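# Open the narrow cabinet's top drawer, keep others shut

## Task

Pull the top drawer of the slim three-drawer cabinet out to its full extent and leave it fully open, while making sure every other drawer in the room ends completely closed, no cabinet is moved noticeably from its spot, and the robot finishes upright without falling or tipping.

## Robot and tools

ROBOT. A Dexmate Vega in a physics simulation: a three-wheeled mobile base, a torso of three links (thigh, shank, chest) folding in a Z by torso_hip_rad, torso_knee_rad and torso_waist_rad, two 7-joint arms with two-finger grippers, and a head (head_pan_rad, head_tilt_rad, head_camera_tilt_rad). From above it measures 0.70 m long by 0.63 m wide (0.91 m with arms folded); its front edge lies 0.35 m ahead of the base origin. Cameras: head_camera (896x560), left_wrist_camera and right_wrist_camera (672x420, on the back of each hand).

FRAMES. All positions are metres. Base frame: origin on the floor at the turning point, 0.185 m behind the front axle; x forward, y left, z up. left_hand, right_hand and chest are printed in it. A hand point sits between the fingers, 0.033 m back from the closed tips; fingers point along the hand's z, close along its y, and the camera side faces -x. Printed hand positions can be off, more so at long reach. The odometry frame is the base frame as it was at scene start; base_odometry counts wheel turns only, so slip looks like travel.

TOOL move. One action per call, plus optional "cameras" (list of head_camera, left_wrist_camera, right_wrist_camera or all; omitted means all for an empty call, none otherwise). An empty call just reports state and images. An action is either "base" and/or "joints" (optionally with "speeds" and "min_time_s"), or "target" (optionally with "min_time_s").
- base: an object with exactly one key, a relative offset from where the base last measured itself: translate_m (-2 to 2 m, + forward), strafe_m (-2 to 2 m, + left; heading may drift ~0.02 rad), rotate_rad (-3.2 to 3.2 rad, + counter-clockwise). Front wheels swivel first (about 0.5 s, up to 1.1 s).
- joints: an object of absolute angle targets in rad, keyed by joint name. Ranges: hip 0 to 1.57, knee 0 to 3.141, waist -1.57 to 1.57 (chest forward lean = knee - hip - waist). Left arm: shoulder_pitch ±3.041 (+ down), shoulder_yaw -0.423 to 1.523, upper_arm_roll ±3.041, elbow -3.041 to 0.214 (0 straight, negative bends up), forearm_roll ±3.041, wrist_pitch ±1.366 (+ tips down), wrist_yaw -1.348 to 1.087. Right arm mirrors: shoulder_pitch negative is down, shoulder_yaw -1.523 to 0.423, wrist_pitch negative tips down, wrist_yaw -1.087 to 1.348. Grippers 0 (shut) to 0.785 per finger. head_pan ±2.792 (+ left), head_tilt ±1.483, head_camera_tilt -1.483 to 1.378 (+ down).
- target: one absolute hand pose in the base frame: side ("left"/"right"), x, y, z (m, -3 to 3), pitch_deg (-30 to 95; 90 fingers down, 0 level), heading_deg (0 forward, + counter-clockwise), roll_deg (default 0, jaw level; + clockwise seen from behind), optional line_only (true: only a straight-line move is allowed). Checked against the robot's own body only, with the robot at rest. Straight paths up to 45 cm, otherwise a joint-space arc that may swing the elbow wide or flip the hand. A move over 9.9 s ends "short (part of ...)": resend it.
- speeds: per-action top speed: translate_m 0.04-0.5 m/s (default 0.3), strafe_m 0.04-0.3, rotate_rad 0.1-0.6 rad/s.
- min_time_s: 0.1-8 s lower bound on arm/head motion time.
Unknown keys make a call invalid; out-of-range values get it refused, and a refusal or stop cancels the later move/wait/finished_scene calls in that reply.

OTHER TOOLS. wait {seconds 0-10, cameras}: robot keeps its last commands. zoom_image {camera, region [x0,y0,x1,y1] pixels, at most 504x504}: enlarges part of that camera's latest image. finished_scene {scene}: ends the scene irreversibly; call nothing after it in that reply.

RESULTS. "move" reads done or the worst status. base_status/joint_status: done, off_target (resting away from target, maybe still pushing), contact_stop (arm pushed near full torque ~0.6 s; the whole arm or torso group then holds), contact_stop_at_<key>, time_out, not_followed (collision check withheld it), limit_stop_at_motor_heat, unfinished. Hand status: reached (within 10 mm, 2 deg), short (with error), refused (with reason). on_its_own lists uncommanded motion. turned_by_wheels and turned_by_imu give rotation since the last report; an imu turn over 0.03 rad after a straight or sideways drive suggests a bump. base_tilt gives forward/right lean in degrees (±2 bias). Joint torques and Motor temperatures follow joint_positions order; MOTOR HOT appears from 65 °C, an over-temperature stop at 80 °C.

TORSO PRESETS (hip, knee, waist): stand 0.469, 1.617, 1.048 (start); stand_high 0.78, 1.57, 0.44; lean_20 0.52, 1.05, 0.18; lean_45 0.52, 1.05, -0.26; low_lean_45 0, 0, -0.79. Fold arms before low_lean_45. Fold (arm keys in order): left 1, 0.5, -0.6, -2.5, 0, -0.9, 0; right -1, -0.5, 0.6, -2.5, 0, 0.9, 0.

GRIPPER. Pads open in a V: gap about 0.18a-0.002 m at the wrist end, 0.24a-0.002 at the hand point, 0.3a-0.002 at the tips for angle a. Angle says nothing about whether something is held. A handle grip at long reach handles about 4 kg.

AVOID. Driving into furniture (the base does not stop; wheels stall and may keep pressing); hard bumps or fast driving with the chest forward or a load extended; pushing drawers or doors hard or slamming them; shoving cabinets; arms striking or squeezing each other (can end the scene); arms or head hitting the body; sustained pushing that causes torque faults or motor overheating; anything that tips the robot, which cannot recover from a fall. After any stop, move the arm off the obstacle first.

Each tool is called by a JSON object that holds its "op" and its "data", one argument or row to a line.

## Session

{"op": "move", "data": {
  "cameras": ["head_camera"]
}}

{"op": "move", "data": {
  "joints": {"head_pan_rad": 1.4, "head_camera_tilt_rad": 0.3},
  "cameras": ["head_camera"]
}}

{"op": "move", "data": {
  "joints": {"head_pan_rad": 2.75},
  "cameras": ["head_camera"]
}}

{"op": "move", "data": {
  "joints": {"head_pan_rad": -1.6},
  "cameras": ["head_camera"]
}}

Scene clock: 0.00 s.
Joint torques (N m): no reading
Motor temperatures (°C): left_arm=[31 31 31 26 40 35 41] | right_arm=[30 27 33 31 36 36 33]
base_odometry: x=+0.000 y=+0.000 heading=+0.000
turned_by_wheels: +0.000
turned_by_imu: +0.000
base_tilt: forward=+0.1 right=+0.8
base_status: not commanded
joint_positions: torso_hip_rad=+0.469 torso_knee_rad=+1.617 torso_waist_rad=+1.048 left_shoulder_pitch_rad=+2.189 left_shoulder_yaw_rad=-0.007 left_upper_arm_roll_rad=+0.016 left_elbow_rad=-1.090 left_forearm_roll_rad=+0.013 left_wrist_pitch_rad=-0.515 left_wrist_yaw_rad=+0.020 left_gripper_rad=+0.005 right_shoulder_pitch_rad=-2.209 right_shoulder_yaw_rad=-0.016 right_upper_arm_roll_rad=+0.009 right_elbow_rad=-1.106 right_forearm_roll_rad=-0.010 right_wrist_pitch_rad=+0.494 right_wrist_yaw_rad=-0.018 right_gripper_rad=+0.005 head_pan_rad=+0.000 head_tilt_rad=+0.000 head_camera_tilt_rad=+0.000
joint_status: not commanded
chest: x=-0.0111 y=+0.0000 z=+1.4155 quat_wxyz=(+0.999, +0.000, +0.050, +0.000) (m; base frame)
left_hand: x=+0.1832 y=+0.2195 z=+0.6290 quat_wxyz=(+0.429, +0.002, +0.903, +0.000) pitch_deg=+39.1 heading_deg=-0.2 roll_deg=+0.1 back=up (m; base frame)
right_hand: x=+0.1700 y=-0.2462 z=+0.6246 quat_wxyz=(+0.418, -0.007, +0.908, -0.015) pitch_deg=+40.6 heading_deg=-1.6 roll_deg=-2.5 back=up (m; base frame)
pictures: head_camera

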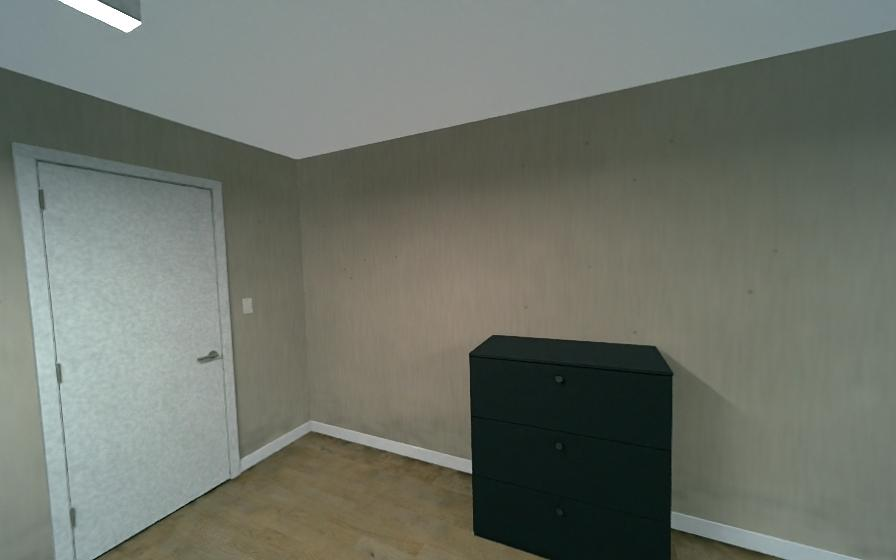

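Scene clock: 1.60 s.
Joint torques (N m): left_arm=[4.55 2 -0.85 -2.96 0.12 -1.89 0.13] | right_arm=[-5.23 -0.48 0.59 -2.49 0.09 2.72 -0.13]
move: done
base_odometry: x=+0.000 y=+0.000 heading=+0.000
turned_by_wheels: +0.000
turned_by_imu: +0.000
base_tilt: forward=+0.1 right=+0.8
base_status: not commanded
joint_positions: torso_hip_rad=+0.469 torso_knee_rad=+1.617 torso_waist_rad=+1.048 left_shoulder_pitch_rad=+2.189 left_shoulder_yaw_rad=-0.007 left_upper_arm_roll_rad=+0.016 left_elbow_rad=-1.090 left_forearm_roll_rad=+0.013 left_wrist_pitch_rad=-0.515 left_wrist_yaw_rad=+0.020 left_gripper_rad=+0.005 right_shoulder_pitch_rad=-2.209 right_shoulder_yaw_rad=-0.016 right_upper_arm_roll_rad=+0.009 right_elbow_rad=-1.106 right_forearm_roll_rad=-0.010 right_wrist_pitch_rad=+0.494 right_wrist_yaw_rad=-0.018 right_gripper_rad=+0.005 head_pan_rad=+1.400 head_tilt_rad=+0.000 head_camera_tilt_rad=+0.300
joint_status: all done
chest: x=-0.0111 y=+0.0000 z=+1.4155 quat_wxyz=(+0.999, +0.000, +0.050, +0.000) (m; base frame)
left_hand: x=+0.1832 y=+0.2195 z=+0.6290 quat_wxyz=(+0.429, +0.002, +0.903, +0.000) pitch_deg=+39.1 heading_deg=-0.2 roll_deg=+0.1 back=up (m; base frame)
right_hand: x=+0.1700 y=-0.2462 z=+0.6246 quat_wxyz=(+0.418, -0.007, +0.908, -0.015) pitch_deg=+40.6 heading_deg=-1.6 roll_deg=-2.5 back=up (m; base frame)
pictures: head_camera

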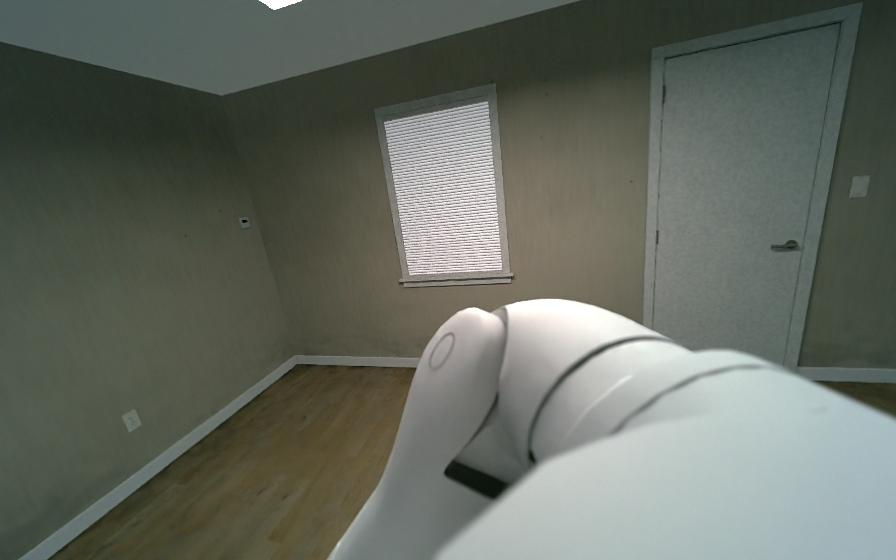

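Scene clock: 3.17 s.
Joint torques (N m): left_arm=[6.11 0.42 -1 -3.44 0.13 -2.08 -0.44] | right_arm=[-5.34 -2.09 0.63 -2.3 0.35 1.51 -0.2]
move: done
base_odometry: x=+0.000 y=+0.000 heading=+0.000
turned_by_wheels: +0.000
turned_by_imu: +0.000
base_tilt: forward=+0.1 right=+0.7
base_status: not commanded
joint_positions: torso_hip_rad=+0.469 torso_knee_rad=+1.617 torso_waist_rad=+1.048 left_shoulder_pitch_rad=+2.189 left_shoulder_yaw_rad=-0.007 left_upper_arm_roll_rad=+0.016 left_elbow_rad=-1.090 left_forearm_roll_rad=+0.013 left_wrist_pitch_rad=-0.515 left_wrist_yaw_rad=+0.020 left_gripper_rad=+0.005 right_shoulder_pitch_rad=-2.209 right_shoulder_yaw_rad=-0.016 right_upper_arm_roll_rad=+0.009 right_elbow_rad=-1.106 right_forearm_roll_rad=-0.010 right_wrist_pitch_rad=+0.494 right_wrist_yaw_rad=-0.018 right_gripper_rad=+0.005 head_pan_rad=+2.750 head_tilt_rad=+0.000 head_camera_tilt_rad=+0.300
joint_status: all done
chest: x=-0.0111 y=+0.0000 z=+1.4155 quat_wxyz=(+0.999, +0.000, +0.050, +0.000) (m; base frame)
left_hand: x=+0.1832 y=+0.2195 z=+0.6290 quat_wxyz=(+0.429, +0.002, +0.903, +0.000) pitch_deg=+39.1 heading_deg=-0.2 roll_deg=+0.1 back=up (m; base frame)
right_hand: x=+0.1700 y=-0.2462 z=+0.6246 quat_wxyz=(+0.418, -0.007, +0.908, -0.015) pitch_deg=+40.6 heading_deg=-1.6 roll_deg=-2.5 back=up (m; base frame)
pictures: head_camera

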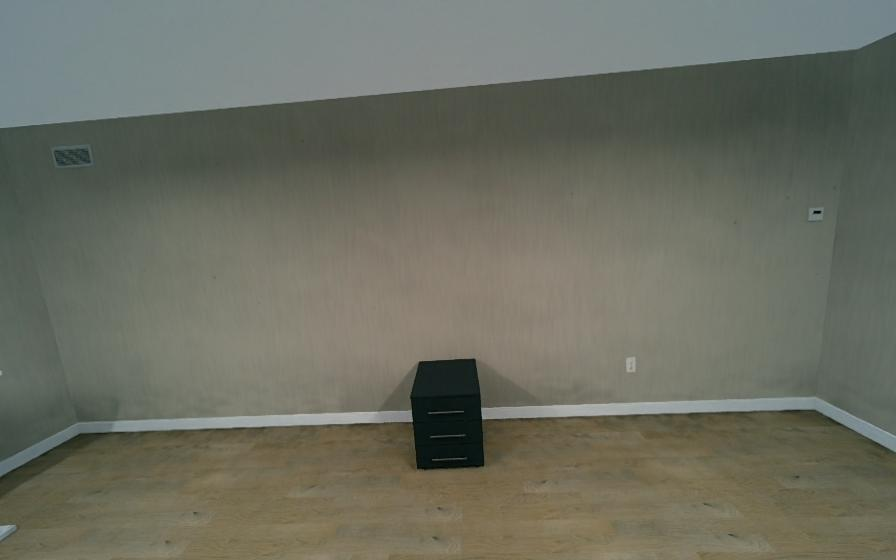

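Scene clock: 6.73 s.
Joint torques (N m): left_arm=[3.85 -0.1 -1.28 -2.44 0.18 -2.02 -0.09] | right_arm=[-5.34 -1.59 0.98 -2.85 0.11 2 -0.03]
move: done
base_odometry: x=+0.000 y=+0.000 heading=+0.000
turned_by_wheels: +0.000
turned_by_imu: +0.000
base_tilt: forward=+0.0 right=+0.8
base_status: not commanded
joint_positions: torso_hip_rad=+0.469 torso_knee_rad=+1.617 torso_waist_rad=+1.048 left_shoulder_pitch_rad=+2.189 left_shoulder_yaw_rad=-0.007 left_upper_arm_roll_rad=+0.016 left_elbow_rad=-1.090 left_forearm_roll_rad=+0.013 left_wrist_pitch_rad=-0.515 left_wrist_yaw_rad=+0.020 left_gripper_rad=+0.005 right_shoulder_pitch_rad=-2.209 right_shoulder_yaw_rad=-0.016 right_upper_arm_roll_rad=+0.009 right_elbow_rad=-1.106 right_forearm_roll_rad=-0.010 right_wrist_pitch_rad=+0.494 right_wrist_yaw_rad=-0.018 right_gripper_rad=+0.005 head_pan_rad=-1.600 head_tilt_rad=+0.000 head_camera_tilt_rad=+0.300
joint_status: all done
chest: x=-0.0111 y=+0.0000 z=+1.4155 quat_wxyz=(+0.999, +0.000, +0.050, +0.000) (m; base frame)
left_hand: x=+0.1832 y=+0.2195 z=+0.6290 quat_wxyz=(+0.429, +0.002, +0.903, +0.000) pitch_deg=+39.1 heading_deg=-0.2 roll_deg=+0.1 back=up (m; base frame)
right_hand: x=+0.1700 y=-0.2462 z=+0.6246 quat_wxyz=(+0.418, -0.007, +0.908, -0.015) pitch_deg=+40.6 heading_deg=-1.6 roll_deg=-2.5 back=up (m; base frame)
pictures: head_camera

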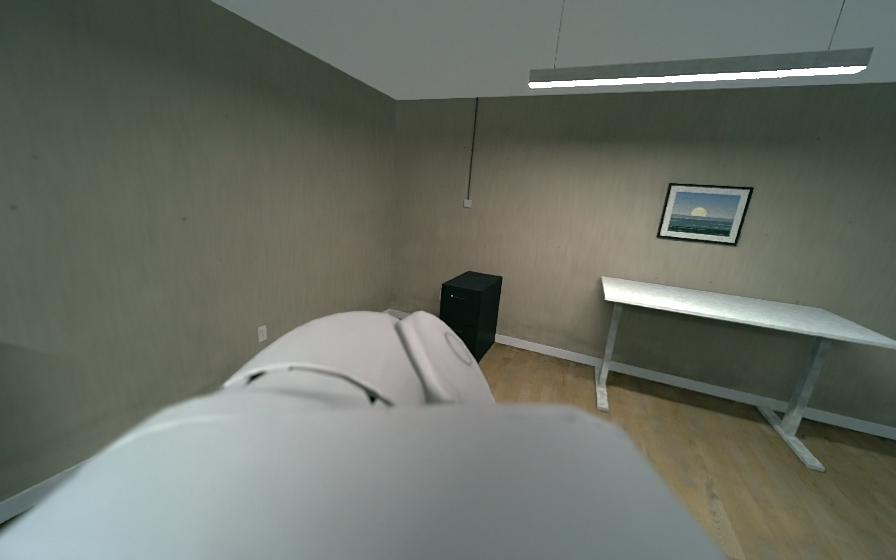

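{"op": "move", "data": {
  "base": {"rotate_rad": 1.55},
  "joints": {"right_shoulder_pitch_rad": -1.4, "right_elbow_rad": -0.8, "right_wrist_pitch_rad": 0.0, "right_gripper_rad": 0.35, "head_pan_rad": 0, "head_camera_tilt_rad": 0.35}
}}

{"op": "move", "data": {
  "base": {"rotate_rad": 1.458},
  "joints": {"torso_hip_rad": 0.0, "torso_knee_rad": 0.8, "torso_waist_rad": 0.1, "right_shoulder_pitch_rad": -0.859, "right_shoulder_yaw_rad": -0.15, "right_upper_arm_roll_rad": -0.805, "right_elbow_rad": -0.548, "right_forearm_roll_rad": -0.785, "right_wrist_pitch_rad": -0.246, "right_wrist_yaw_rad": -1.0, "head_camera_tilt_rad": 0.2},
  "cameras": ["head_camera", "right_wrist_camera"]
}}

Scene clock: 12.40 s.
Joint torques (N m): left_arm=[6.29 0.2 -0.52 -2 0.29 -2.03 -0.02] | right_arm=[24.83 -1.39 0.42 -3.15 0.03 2.56 -0.09]
move: done
base_odometry: x=+0.002 y=-0.001 heading=+1.555
turned_by_wheels: +1.555
turned_by_imu: +1.546
base_tilt: forward=+0.0 right=+0.8
base_status: done
joint_positions: torso_hip_rad=+0.469 torso_knee_rad=+1.617 torso_waist_rad=+1.048 left_shoulder_pitch_rad=+2.189 left_shoulder_yaw_rad=-0.007 left_upper_arm_roll_rad=+0.016 left_elbow_rad=-1.090 left_forearm_roll_rad=+0.013 left_wrist_pitch_rad=-0.515 left_wrist_yaw_rad=+0.020 left_gripper_rad=+0.005 right_shoulder_pitch_rad=-1.404 right_shoulder_yaw_rad=-0.016 right_upper_arm_roll_rad=+0.009 right_elbow_rad=-0.802 right_forearm_roll_rad=-0.010 right_wrist_pitch_rad=+0.002 right_wrist_yaw_rad=-0.018 right_gripper_rad=+0.350 head_pan_rad=+0.000 head_tilt_rad=+0.000 head_camera_tilt_rad=+0.350
joint_status: all done
chest: x=-0.0111 y=+0.0000 z=+1.4155 quat_wxyz=(+0.999, +0.000, +0.050, +0.000) (m; base frame)
left_hand: x=+0.1832 y=+0.2195 z=+0.6290 quat_wxyz=(+0.429, +0.002, +0.903, +0.000) pitch_deg=+39.1 heading_deg=-0.2 roll_deg=+0.1 back=up (m; base frame)
right_hand: x=+0.5436 y=-0.2518 z=+0.6529 quat_wxyz=(+0.422, +0.001, +0.907, -0.019) pitch_deg=+40.1 heading_deg=-2.7 roll_deg=-2.6 back=up (m; base frame)
pictures: none

Scene clock: 17.20 s.
Joint torques (N m): left_arm=[18.37 0.67 -1.07 1.2 0.21 -0.79 -0.16] | right_arm=[19.62 -0.86 -2.71 -0.77 -0.55 -1.03 -2.19]
move: done
base_odometry: x=+0.003 y=+0.000 heading=+3.017
turned_by_wheels: +1.462
turned_by_imu: +1.454
base_tilt: forward=+0.1 right=+0.8
base_status: done
joint_positions: torso_hip_rad=+0.001 torso_knee_rad=+0.800 torso_waist_rad=+0.100 left_shoulder_pitch_rad=+2.189 left_shoulder_yaw_rad=-0.007 left_upper_arm_roll_rad=+0.016 left_elbow_rad=-1.090 left_forearm_roll_rad=+0.013 left_wrist_pitch_rad=-0.516 left_wrist_yaw_rad=+0.020 left_gripper_rad=+0.005 right_shoulder_pitch_rad=-0.861 right_shoulder_yaw_rad=-0.149 right_upper_arm_roll_rad=-0.802 right_elbow_rad=-0.549 right_forearm_roll_rad=-0.783 right_wrist_pitch_rad=-0.245 right_wrist_yaw_rad=-0.997 right_gripper_rad=+0.350 head_pan_rad=+0.000 head_tilt_rad=+0.000 head_camera_tilt_rad=+0.200
joint_status: all done
chest: x=+0.1886 y=+0.0000 z=+1.1240 quat_wxyz=(+0.939, +0.000, +0.343, +0.000) (m; base frame)
left_hand: x=-0.0946 y=+0.2195 z=+0.3650 quat_wxyz=(+0.144, +0.002, +0.990, -0.001) pitch_deg=+73.5 heading_deg=-0.5 roll_deg=-0.2 back=up (m; base frame)
right_hand: x=+0.6483 y=-0.1907 z=+0.4277 quat_wxyz=(+0.453, -0.541, +0.545, -0.453) pitch_deg=+10.4 heading_deg=-0.2 roll_deg=-89.8 (m; base frame)
pictures: head_camera, right_wrist_camera

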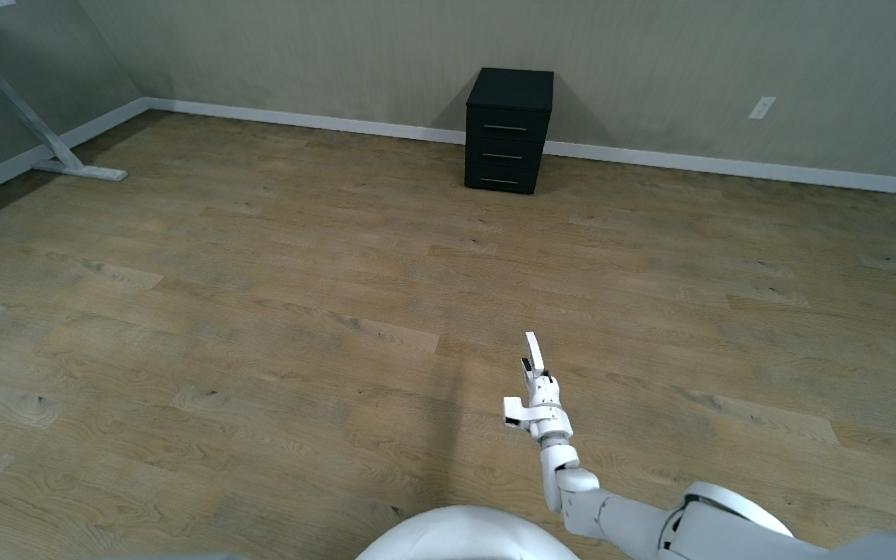

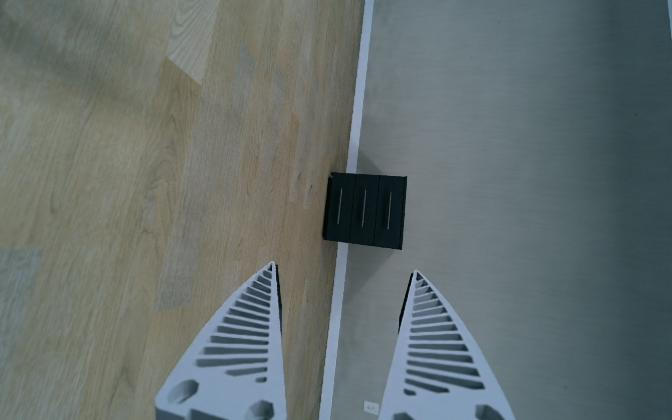

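{"op": "move", "data": {
  "base": {"rotate_rad": 0.083}
}}

{"op": "move", "data": {
  "base": {"translate_m": 1.03},
  "joints": {"head_camera_tilt_rad": 0.4},
  "speeds": {"translate_m": 0.45}
}}

{"op": "move", "data": {
  "base": {"rotate_rad": -0.3},
  "cameras": ["head_camera", "right_wrist_camera"]
}}

Scene clock: 19.43 s.
Joint torques (N m): left_arm=[17.85 -1.24 -0.15 2.39 0.18 -0.2 -0.03] | right_arm=[18.96 -1.14 -3.03 -0.75 -0.49 -0.28 -2.14]
move: done
base_odometry: x=+0.003 y=+0.000 heading=+3.100
turned_by_wheels: +0.083
turned_by_imu: +0.082
base_tilt: forward=+0.1 right=+0.8
base_status: done
joint_positions: torso_hip_rad=+0.001 torso_knee_rad=+0.800 torso_waist_rad=+0.100 left_shoulder_pitch_rad=+2.189 left_shoulder_yaw_rad=-0.007 left_upper_arm_roll_rad=+0.016 left_elbow_rad=-1.090 left_forearm_roll_rad=+0.013 left_wrist_pitch_rad=-0.516 left_wrist_yaw_rad=+0.020 left_gripper_rad=+0.005 right_shoulder_pitch_rad=-0.859 right_shoulder_yaw_rad=-0.150 right_upper_arm_roll_rad=-0.805 right_elbow_rad=-0.548 right_forearm_roll_rad=-0.785 right_wrist_pitch_rad=-0.246 right_wrist_yaw_rad=-1.000 right_gripper_rad=+0.350 head_pan_rad=+0.000 head_tilt_rad=+0.000 head_camera_tilt_rad=+0.200
joint_status: not commanded
chest: x=+0.1886 y=+0.0000 z=+1.1240 quat_wxyz=(+0.939, +0.000, +0.343, +0.000) (m; base frame)
left_hand: x=-0.0946 y=+0.2195 z=+0.3650 quat_wxyz=(+0.144, +0.002, +0.990, -0.001) pitch_deg=+73.5 heading_deg=-0.5 roll_deg=-0.2 back=up (m; base frame)
right_hand: x=+0.6491 y=-0.1900 z=+0.4290 quat_wxyz=(+0.454, -0.542, +0.542, -0.454) pitch_deg=+10.2 heading_deg=+0.0 roll_deg=-90.0 (m; base frame)
pictures: none

Scene clock: 24.03 s.
Joint torques (N m): left_arm=[19.93 0.84 -0.87 1.79 0.31 -0.1 0.03] | right_arm=[17.58 -1.53 -2.19 -1.8 -0.53 -0.26 -2.16]
move: done
base_odometry: x=-1.026 y=+0.042 heading=+3.100
turned_by_wheels: +0.001
turned_by_imu: +0.000
base_tilt: forward=+0.1 right=+0.7
base_status: done
joint_positions: torso_hip_rad=+0.001 torso_knee_rad=+0.800 torso_waist_rad=+0.100 left_shoulder_pitch_rad=+2.189 left_shoulder_yaw_rad=-0.007 left_upper_arm_roll_rad=+0.016 left_elbow_rad=-1.090 left_forearm_roll_rad=+0.013 left_wrist_pitch_rad=-0.516 left_wrist_yaw_rad=+0.020 left_gripper_rad=+0.005 right_shoulder_pitch_rad=-0.859 right_shoulder_yaw_rad=-0.150 right_upper_arm_roll_rad=-0.805 right_elbow_rad=-0.548 right_forearm_roll_rad=-0.785 right_wrist_pitch_rad=-0.246 right_wrist_yaw_rad=-1.000 right_gripper_rad=+0.350 head_pan_rad=+0.000 head_tilt_rad=+0.000 head_camera_tilt_rad=+0.400
joint_status: all done
chest: x=+0.1886 y=+0.0000 z=+1.1240 quat_wxyz=(+0.939, +0.000, +0.343, +0.000) (m; base frame)
left_hand: x=-0.0945 y=+0.2195 z=+0.3650 quat_wxyz=(+0.144, +0.002, +0.990, -0.001) pitch_deg=+73.5 heading_deg=-0.5 roll_deg=-0.2 back=up (m; base frame)
right_hand: x=+0.6491 y=-0.1900 z=+0.4290 quat_wxyz=(+0.454, -0.542, +0.542, -0.454) pitch_deg=+10.2 heading_deg=+0.0 roll_deg=-90.0 (m; base frame)
pictures: none

Scene clock: 26.07 s.
Joint torques (N m): left_arm=[18.81 -0.94 -1.88 1.81 0.08 -0.61 0.1] | right_arm=[19.25 -1.51 -2.73 -1.79 -0.38 0.33 -2.32]
move: done
base_odometry: x=-1.026 y=+0.042 heading=+2.800
turned_by_wheels: -0.301
turned_by_imu: -0.297
base_tilt: forward=+0.1 right=+0.7
base_status: done
joint_positions: torso_hip_rad=+0.001 torso_knee_rad=+0.800 torso_waist_rad=+0.100 left_shoulder_pitch_rad=+2.189 left_shoulder_yaw_rad=-0.007 left_upper_arm_roll_rad=+0.016 left_elbow_rad=-1.090 left_forearm_roll_rad=+0.013 left_wrist_pitch_rad=-0.516 left_wrist_yaw_rad=+0.020 left_gripper_rad=+0.005 right_shoulder_pitch_rad=-0.859 right_shoulder_yaw_rad=-0.150 right_upper_arm_roll_rad=-0.805 right_elbow_rad=-0.548 right_forearm_roll_rad=-0.785 right_wrist_pitch_rad=-0.246 right_wrist_yaw_rad=-1.000 right_gripper_rad=+0.350 head_pan_rad=+0.000 head_tilt_rad=+0.000 head_camera_tilt_rad=+0.400
joint_status: not commanded
chest: x=+0.1886 y=+0.0000 z=+1.1240 quat_wxyz=(+0.939, +0.000, +0.343, +0.000) (m; base frame)
left_hand: x=-0.0945 y=+0.2195 z=+0.3650 quat_wxyz=(+0.144, +0.002, +0.990, -0.001) pitch_deg=+73.5 heading_deg=-0.5 roll_deg=-0.2 back=up (m; base frame)
right_hand: x=+0.6491 y=-0.1900 z=+0.4290 quat_wxyz=(+0.454, -0.542, +0.542, -0.454) pitch_deg=+10.2 heading_deg=+0.0 roll_deg=-90.0 (m; base frame)
pictures: head_camera, right_wrist_camera

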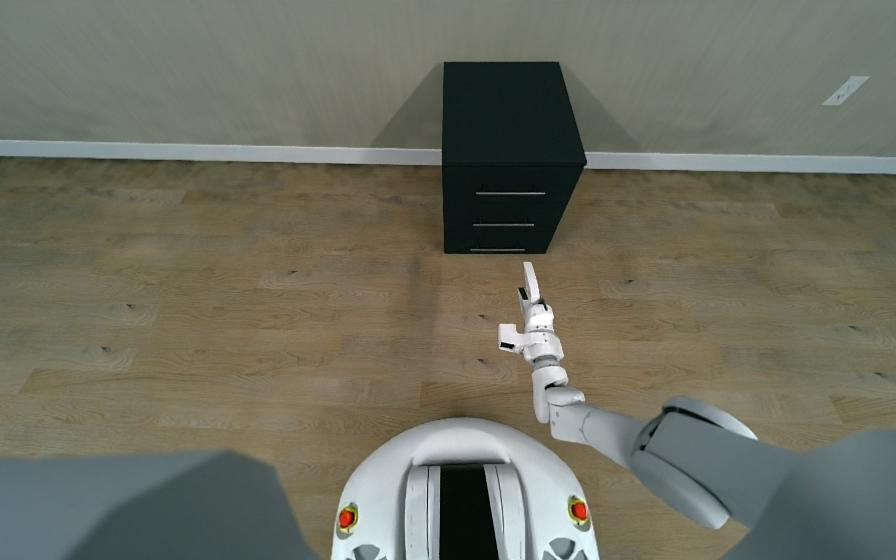

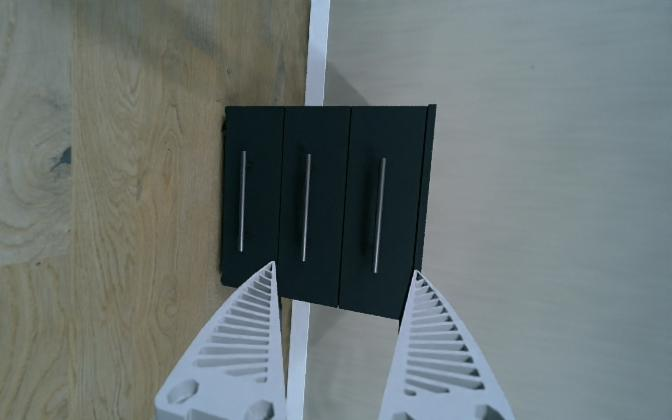

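{"op": "move", "data": {
  "base": {"translate_m": 0.286},
  "joints": {"head_camera_tilt_rad": 0.45},
  "cameras": ["head_camera", "right_wrist_camera"]
}}

Scene clock: 29.33 s.
Joint torques (N m): left_arm=[17.73 -0.49 -0.65 2.35 0.15 -0.93 0.04] | right_arm=[18.46 -1.48 -2.27 -0.62 -0.39 -0.23 -2.17]
move: done
base_odometry: x=-1.296 y=+0.137 heading=+2.799
turned_by_wheels: -0.001
turned_by_imu: -0.001
base_tilt: forward=+0.1 right=+0.7
base_status: done
joint_positions: torso_hip_rad=+0.001 torso_knee_rad=+0.800 torso_waist_rad=+0.100 left_shoulder_pitch_rad=+2.189 left_shoulder_yaw_rad=-0.007 left_upper_arm_roll_rad=+0.016 left_elbow_rad=-1.090 left_forearm_roll_rad=+0.013 left_wrist_pitch_rad=-0.516 left_wrist_yaw_rad=+0.020 left_gripper_rad=+0.005 right_shoulder_pitch_rad=-0.859 right_shoulder_yaw_rad=-0.150 right_upper_arm_roll_rad=-0.805 right_elbow_rad=-0.548 right_forearm_roll_rad=-0.785 right_wrist_pitch_rad=-0.246 right_wrist_yaw_rad=-1.000 right_gripper_rad=+0.350 head_pan_rad=+0.000 head_tilt_rad=+0.000 head_camera_tilt_rad=+0.450
joint_status: all done
chest: x=+0.1886 y=+0.0000 z=+1.1240 quat_wxyz=(+0.939, +0.000, +0.343, +0.000) (m; base frame)
left_hand: x=-0.0946 y=+0.2195 z=+0.3650 quat_wxyz=(+0.144, +0.002, +0.990, -0.001) pitch_deg=+73.5 heading_deg=-0.5 roll_deg=-0.2 back=up (m; base frame)
right_hand: x=+0.6491 y=-0.1900 z=+0.4289 quat_wxyz=(+0.454, -0.542, +0.542, -0.454) pitch_deg=+10.2 heading_deg=+0.0 roll_deg=-90.0 (m; base frame)
pictures: head_camera, right_wrist_camera

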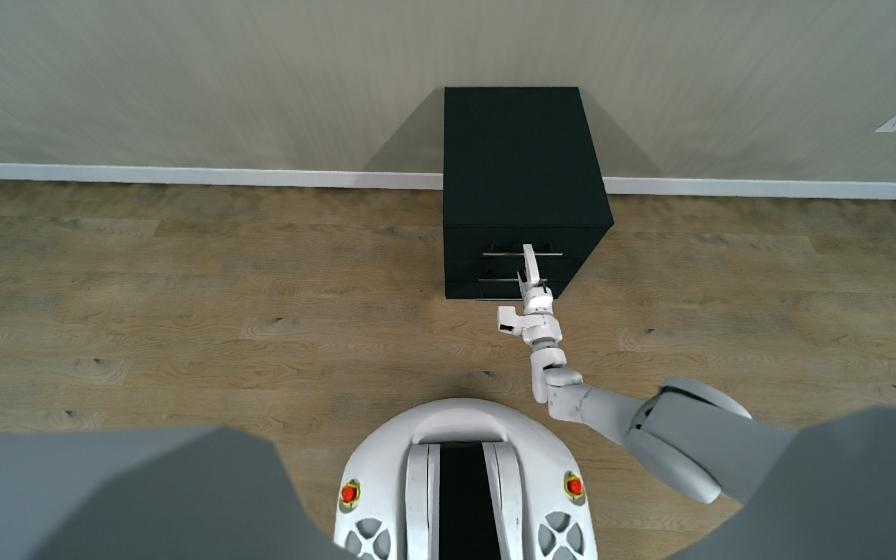

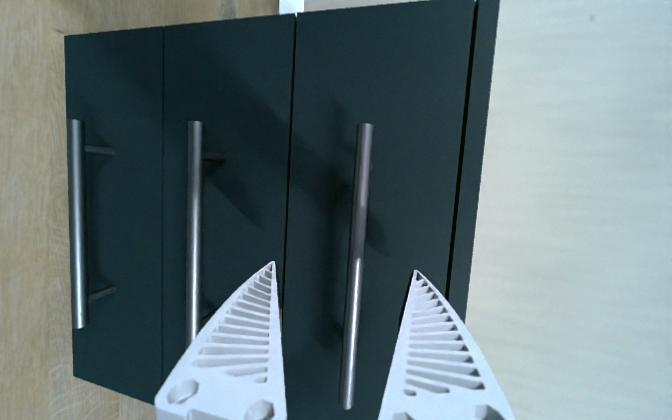

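{"op": "move", "data": {
  "base": {"translate_m": 0.02}
}}

{"op": "move", "data": {
  "joints": {"right_gripper_rad": 0.0},
  "cameras": ["head_camera", "right_wrist_camera"]
}}

{"op": "move", "data": {
  "base": {"translate_m": -0.32},
  "speeds": {"translate_m": 0.2},
  "cameras": ["head_camera", "right_wrist_camera"]
}}

Scene clock: 30.73 s.
Joint torques (N m): left_arm=[18.19 -2.18 -0.63 1.34 0.23 -1.38 -0.04] | right_arm=[16.9 -0.8 -2.65 -0.9 -0.4 -0.28 -2.35]
move: done
base_odometry: x=-1.315 y=+0.144 heading=+2.799
turned_by_wheels: -0.001
turned_by_imu: -0.001
base_tilt: forward=+0.1 right=+0.8
base_status: done
joint_positions: torso_hip_rad=+0.001 torso_knee_rad=+0.800 torso_waist_rad=+0.100 left_shoulder_pitch_rad=+2.189 left_shoulder_yaw_rad=-0.007 left_upper_arm_roll_rad=+0.016 left_elbow_rad=-1.090 left_forearm_roll_rad=+0.013 left_wrist_pitch_rad=-0.516 left_wrist_yaw_rad=+0.020 left_gripper_rad=+0.005 right_shoulder_pitch_rad=-0.859 right_shoulder_yaw_rad=-0.150 right_upper_arm_roll_rad=-0.805 right_elbow_rad=-0.548 right_forearm_roll_rad=-0.785 right_wrist_pitch_rad=-0.246 right_wrist_yaw_rad=-1.000 right_gripper_rad=+0.350 head_pan_rad=+0.000 head_tilt_rad=+0.000 head_camera_tilt_rad=+0.450
joint_status: not commanded
chest: x=+0.1886 y=+0.0000 z=+1.1240 quat_wxyz=(+0.939, +0.000, +0.343, +0.000) (m; base frame)
left_hand: x=-0.0946 y=+0.2195 z=+0.3650 quat_wxyz=(+0.144, +0.002, +0.990, -0.001) pitch_deg=+73.5 heading_deg=-0.5 roll_deg=-0.2 back=up (m; base frame)
right_hand: x=+0.6491 y=-0.1900 z=+0.4290 quat_wxyz=(+0.454, -0.542, +0.542, -0.454) pitch_deg=+10.2 heading_deg=+0.0 roll_deg=-90.0 (m; base frame)
pictures: none

Scene clock: 31.63 s.
Joint torques (N m): left_arm=[17.86 -0.65 -0.94 3.48 0.17 -0.19 -0.01] | right_arm=[10.65 -1.28 -2.45 -0.26 0.16 0.21 1.16]
move: done
base_odometry: x=-1.315 y=+0.144 heading=+2.799
turned_by_wheels: +0.000
turned_by_imu: +0.000
base_tilt: forward=+0.1 right=+0.8
base_status: not commanded
joint_positions: torso_hip_rad=+0.001 torso_knee_rad=+0.800 torso_waist_rad=+0.100 left_shoulder_pitch_rad=+2.189 left_shoulder_yaw_rad=-0.007 left_upper_arm_roll_rad=+0.016 left_elbow_rad=-1.090 left_forearm_roll_rad=+0.013 left_wrist_pitch_rad=-0.516 left_wrist_yaw_rad=+0.020 left_gripper_rad=+0.005 right_shoulder_pitch_rad=-0.859 right_shoulder_yaw_rad=-0.150 right_upper_arm_roll_rad=-0.805 right_elbow_rad=-0.548 right_forearm_roll_rad=-0.785 right_wrist_pitch_rad=-0.246 right_wrist_yaw_rad=-1.000 right_gripper_rad=+0.000 head_pan_rad=+0.000 head_tilt_rad=+0.000 head_camera_tilt_rad=+0.450
joint_status: all done
chest: x=+0.1885 y=+0.0000 z=+1.1240 quat_wxyz=(+0.939, +0.000, +0.343, +0.000) (m; base frame)
left_hand: x=-0.0945 y=+0.2195 z=+0.3650 quat_wxyz=(+0.144, +0.002, +0.990, -0.001) pitch_deg=+73.5 heading_deg=-0.5 roll_deg=-0.2 back=up (m; base frame)
right_hand: x=+0.6493 y=-0.1899 z=+0.4294 quat_wxyz=(+0.454, -0.542, +0.542, -0.454) pitch_deg=+10.1 heading_deg=+0.0 roll_deg=-90.0 (m; base frame)
pictures: head_camera, right_wrist_camera

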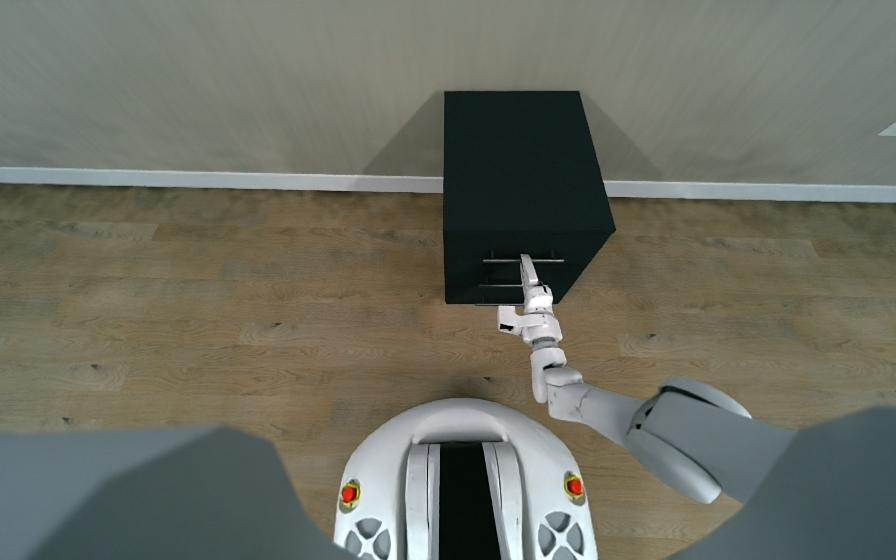

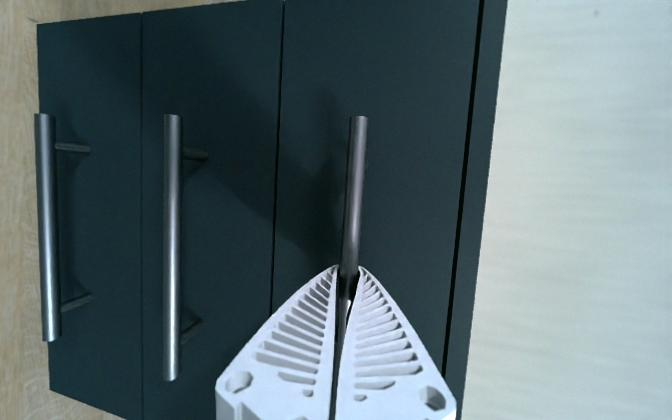

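Scene clock: 34.47 s.
Joint torques (N m): left_arm=[19.21 -1.4 -1.31 2.2 0.36 -1.15 0.02] | right_arm=[4.09 -3.82 0.46 1.03 1.96 -1.99 1.35]
move: done
base_odometry: x=-1.013 y=+0.037 heading=+2.798
turned_by_wheels: -0.001
turned_by_imu: +0.000
base_tilt: forward=+0.1 right=+0.8
base_status: done
joint_positions: torso_hip_rad=+0.001 torso_knee_rad=+0.800 torso_waist_rad=+0.100 left_shoulder_pitch_rad=+2.189 left_shoulder_yaw_rad=-0.007 left_upper_arm_roll_rad=+0.016 left_elbow_rad=-1.090 left_forearm_roll_rad=+0.013 left_wrist_pitch_rad=-0.516 left_wrist_yaw_rad=+0.020 left_gripper_rad=+0.005 right_shoulder_pitch_rad=-0.859 right_shoulder_yaw_rad=-0.150 right_upper_arm_roll_rad=-0.805 right_elbow_rad=-0.548 right_forearm_roll_rad=-0.786 right_wrist_pitch_rad=-0.246 right_wrist_yaw_rad=-1.001 right_gripper_rad=+0.000 head_pan_rad=+0.000 head_tilt_rad=+0.000 head_camera_tilt_rad=+0.450
joint_status: not commanded
chest: x=+0.1884 y=+0.0000 z=+1.1240 quat_wxyz=(+0.940, +0.000, +0.343, +0.000) (m; base frame)
left_hand: x=-0.0945 y=+0.2195 z=+0.3650 quat_wxyz=(+0.144, +0.002, +0.990, -0.001) pitch_deg=+73.4 heading_deg=-0.5 roll_deg=-0.2 back=up (m; base frame)
right_hand: x=+0.6495 y=-0.1894 z=+0.4297 quat_wxyz=(+0.455, -0.542, +0.542, -0.454) pitch_deg=+10.1 heading_deg=+0.1 roll_deg=-90.0 (m; base frame)
pictures: head_camera, right_wrist_camera

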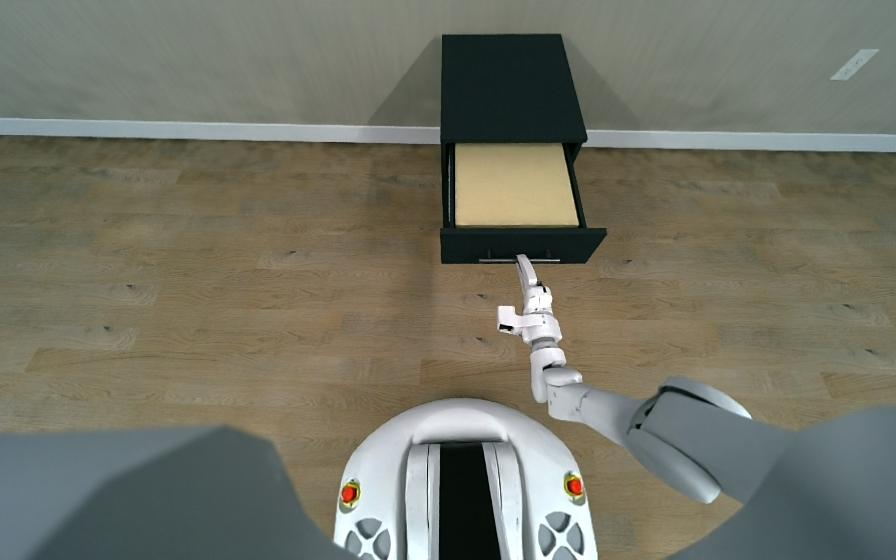

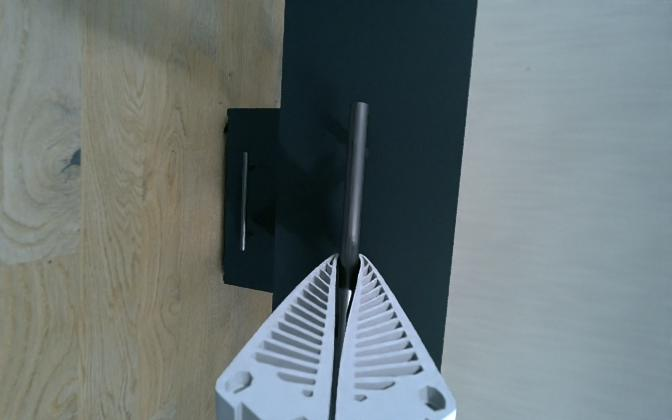

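{"op": "move", "data": {
  "base": {"translate_m": -0.08},
  "speeds": {"translate_m": 0.1},
  "cameras": ["head_camera", "right_wrist_camera"]
}}

Scene clock: 36.43 s.
Joint torques (N m): left_arm=[19.41 -0.2 -0.95 1.79 0.15 -0.78 -0.01] | right_arm=[4.02 -1.4 0.55 -0.54 -0.08 0.14 -1.64]
move: done
base_odometry: x=-0.938 y=+0.010 heading=+2.797
turned_by_wheels: -0.001
turned_by_imu: -0.001
base_tilt: forward=+0.1 right=+0.7
base_status: done
joint_positions: torso_hip_rad=+0.001 torso_knee_rad=+0.800 torso_waist_rad=+0.100 left_shoulder_pitch_rad=+2.189 left_shoulder_yaw_rad=-0.007 left_upper_arm_roll_rad=+0.016 left_elbow_rad=-1.090 left_forearm_roll_rad=+0.013 left_wrist_pitch_rad=-0.516 left_wrist_yaw_rad=+0.020 left_gripper_rad=+0.005 right_shoulder_pitch_rad=-0.859 right_shoulder_yaw_rad=-0.150 right_upper_arm_roll_rad=-0.805 right_elbow_rad=-0.548 right_forearm_roll_rad=-0.785 right_wrist_pitch_rad=-0.246 right_wrist_yaw_rad=-1.000 right_gripper_rad=+0.000 head_pan_rad=+0.000 head_tilt_rad=+0.000 head_camera_tilt_rad=+0.450
joint_status: not commanded
chest: x=+0.1885 y=+0.0000 z=+1.1240 quat_wxyz=(+0.939, +0.000, +0.343, +0.000) (m; base frame)
left_hand: x=-0.0945 y=+0.2195 z=+0.3650 quat_wxyz=(+0.144, +0.002, +0.990, -0.001) pitch_deg=+73.5 heading_deg=-0.5 roll_deg=-0.2 back=up (m; base frame)
right_hand: x=+0.6494 y=-0.1898 z=+0.4293 quat_wxyz=(+0.454, -0.542, +0.542, -0.454) pitch_deg=+10.1 heading_deg=+0.0 roll_deg=-90.0 (m; base frame)
pictures: head_camera, right_wrist_camera

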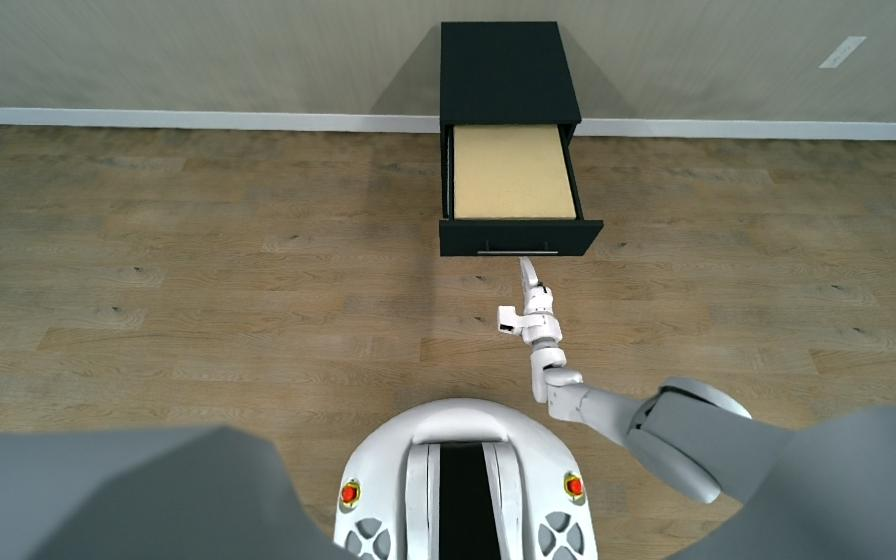

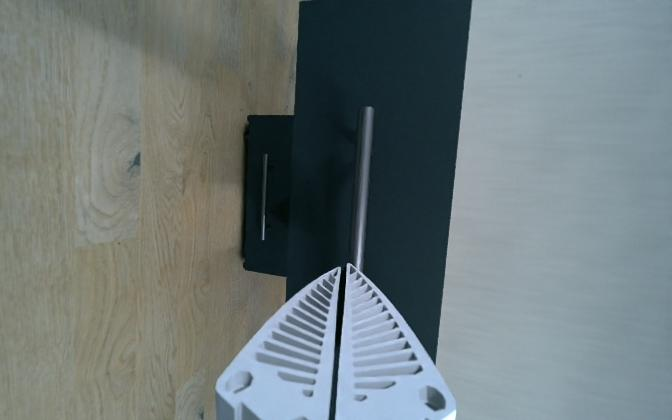

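{"op": "finished_scene", "data": {
  "scene": 2
}}

The scene is finished: the task was done.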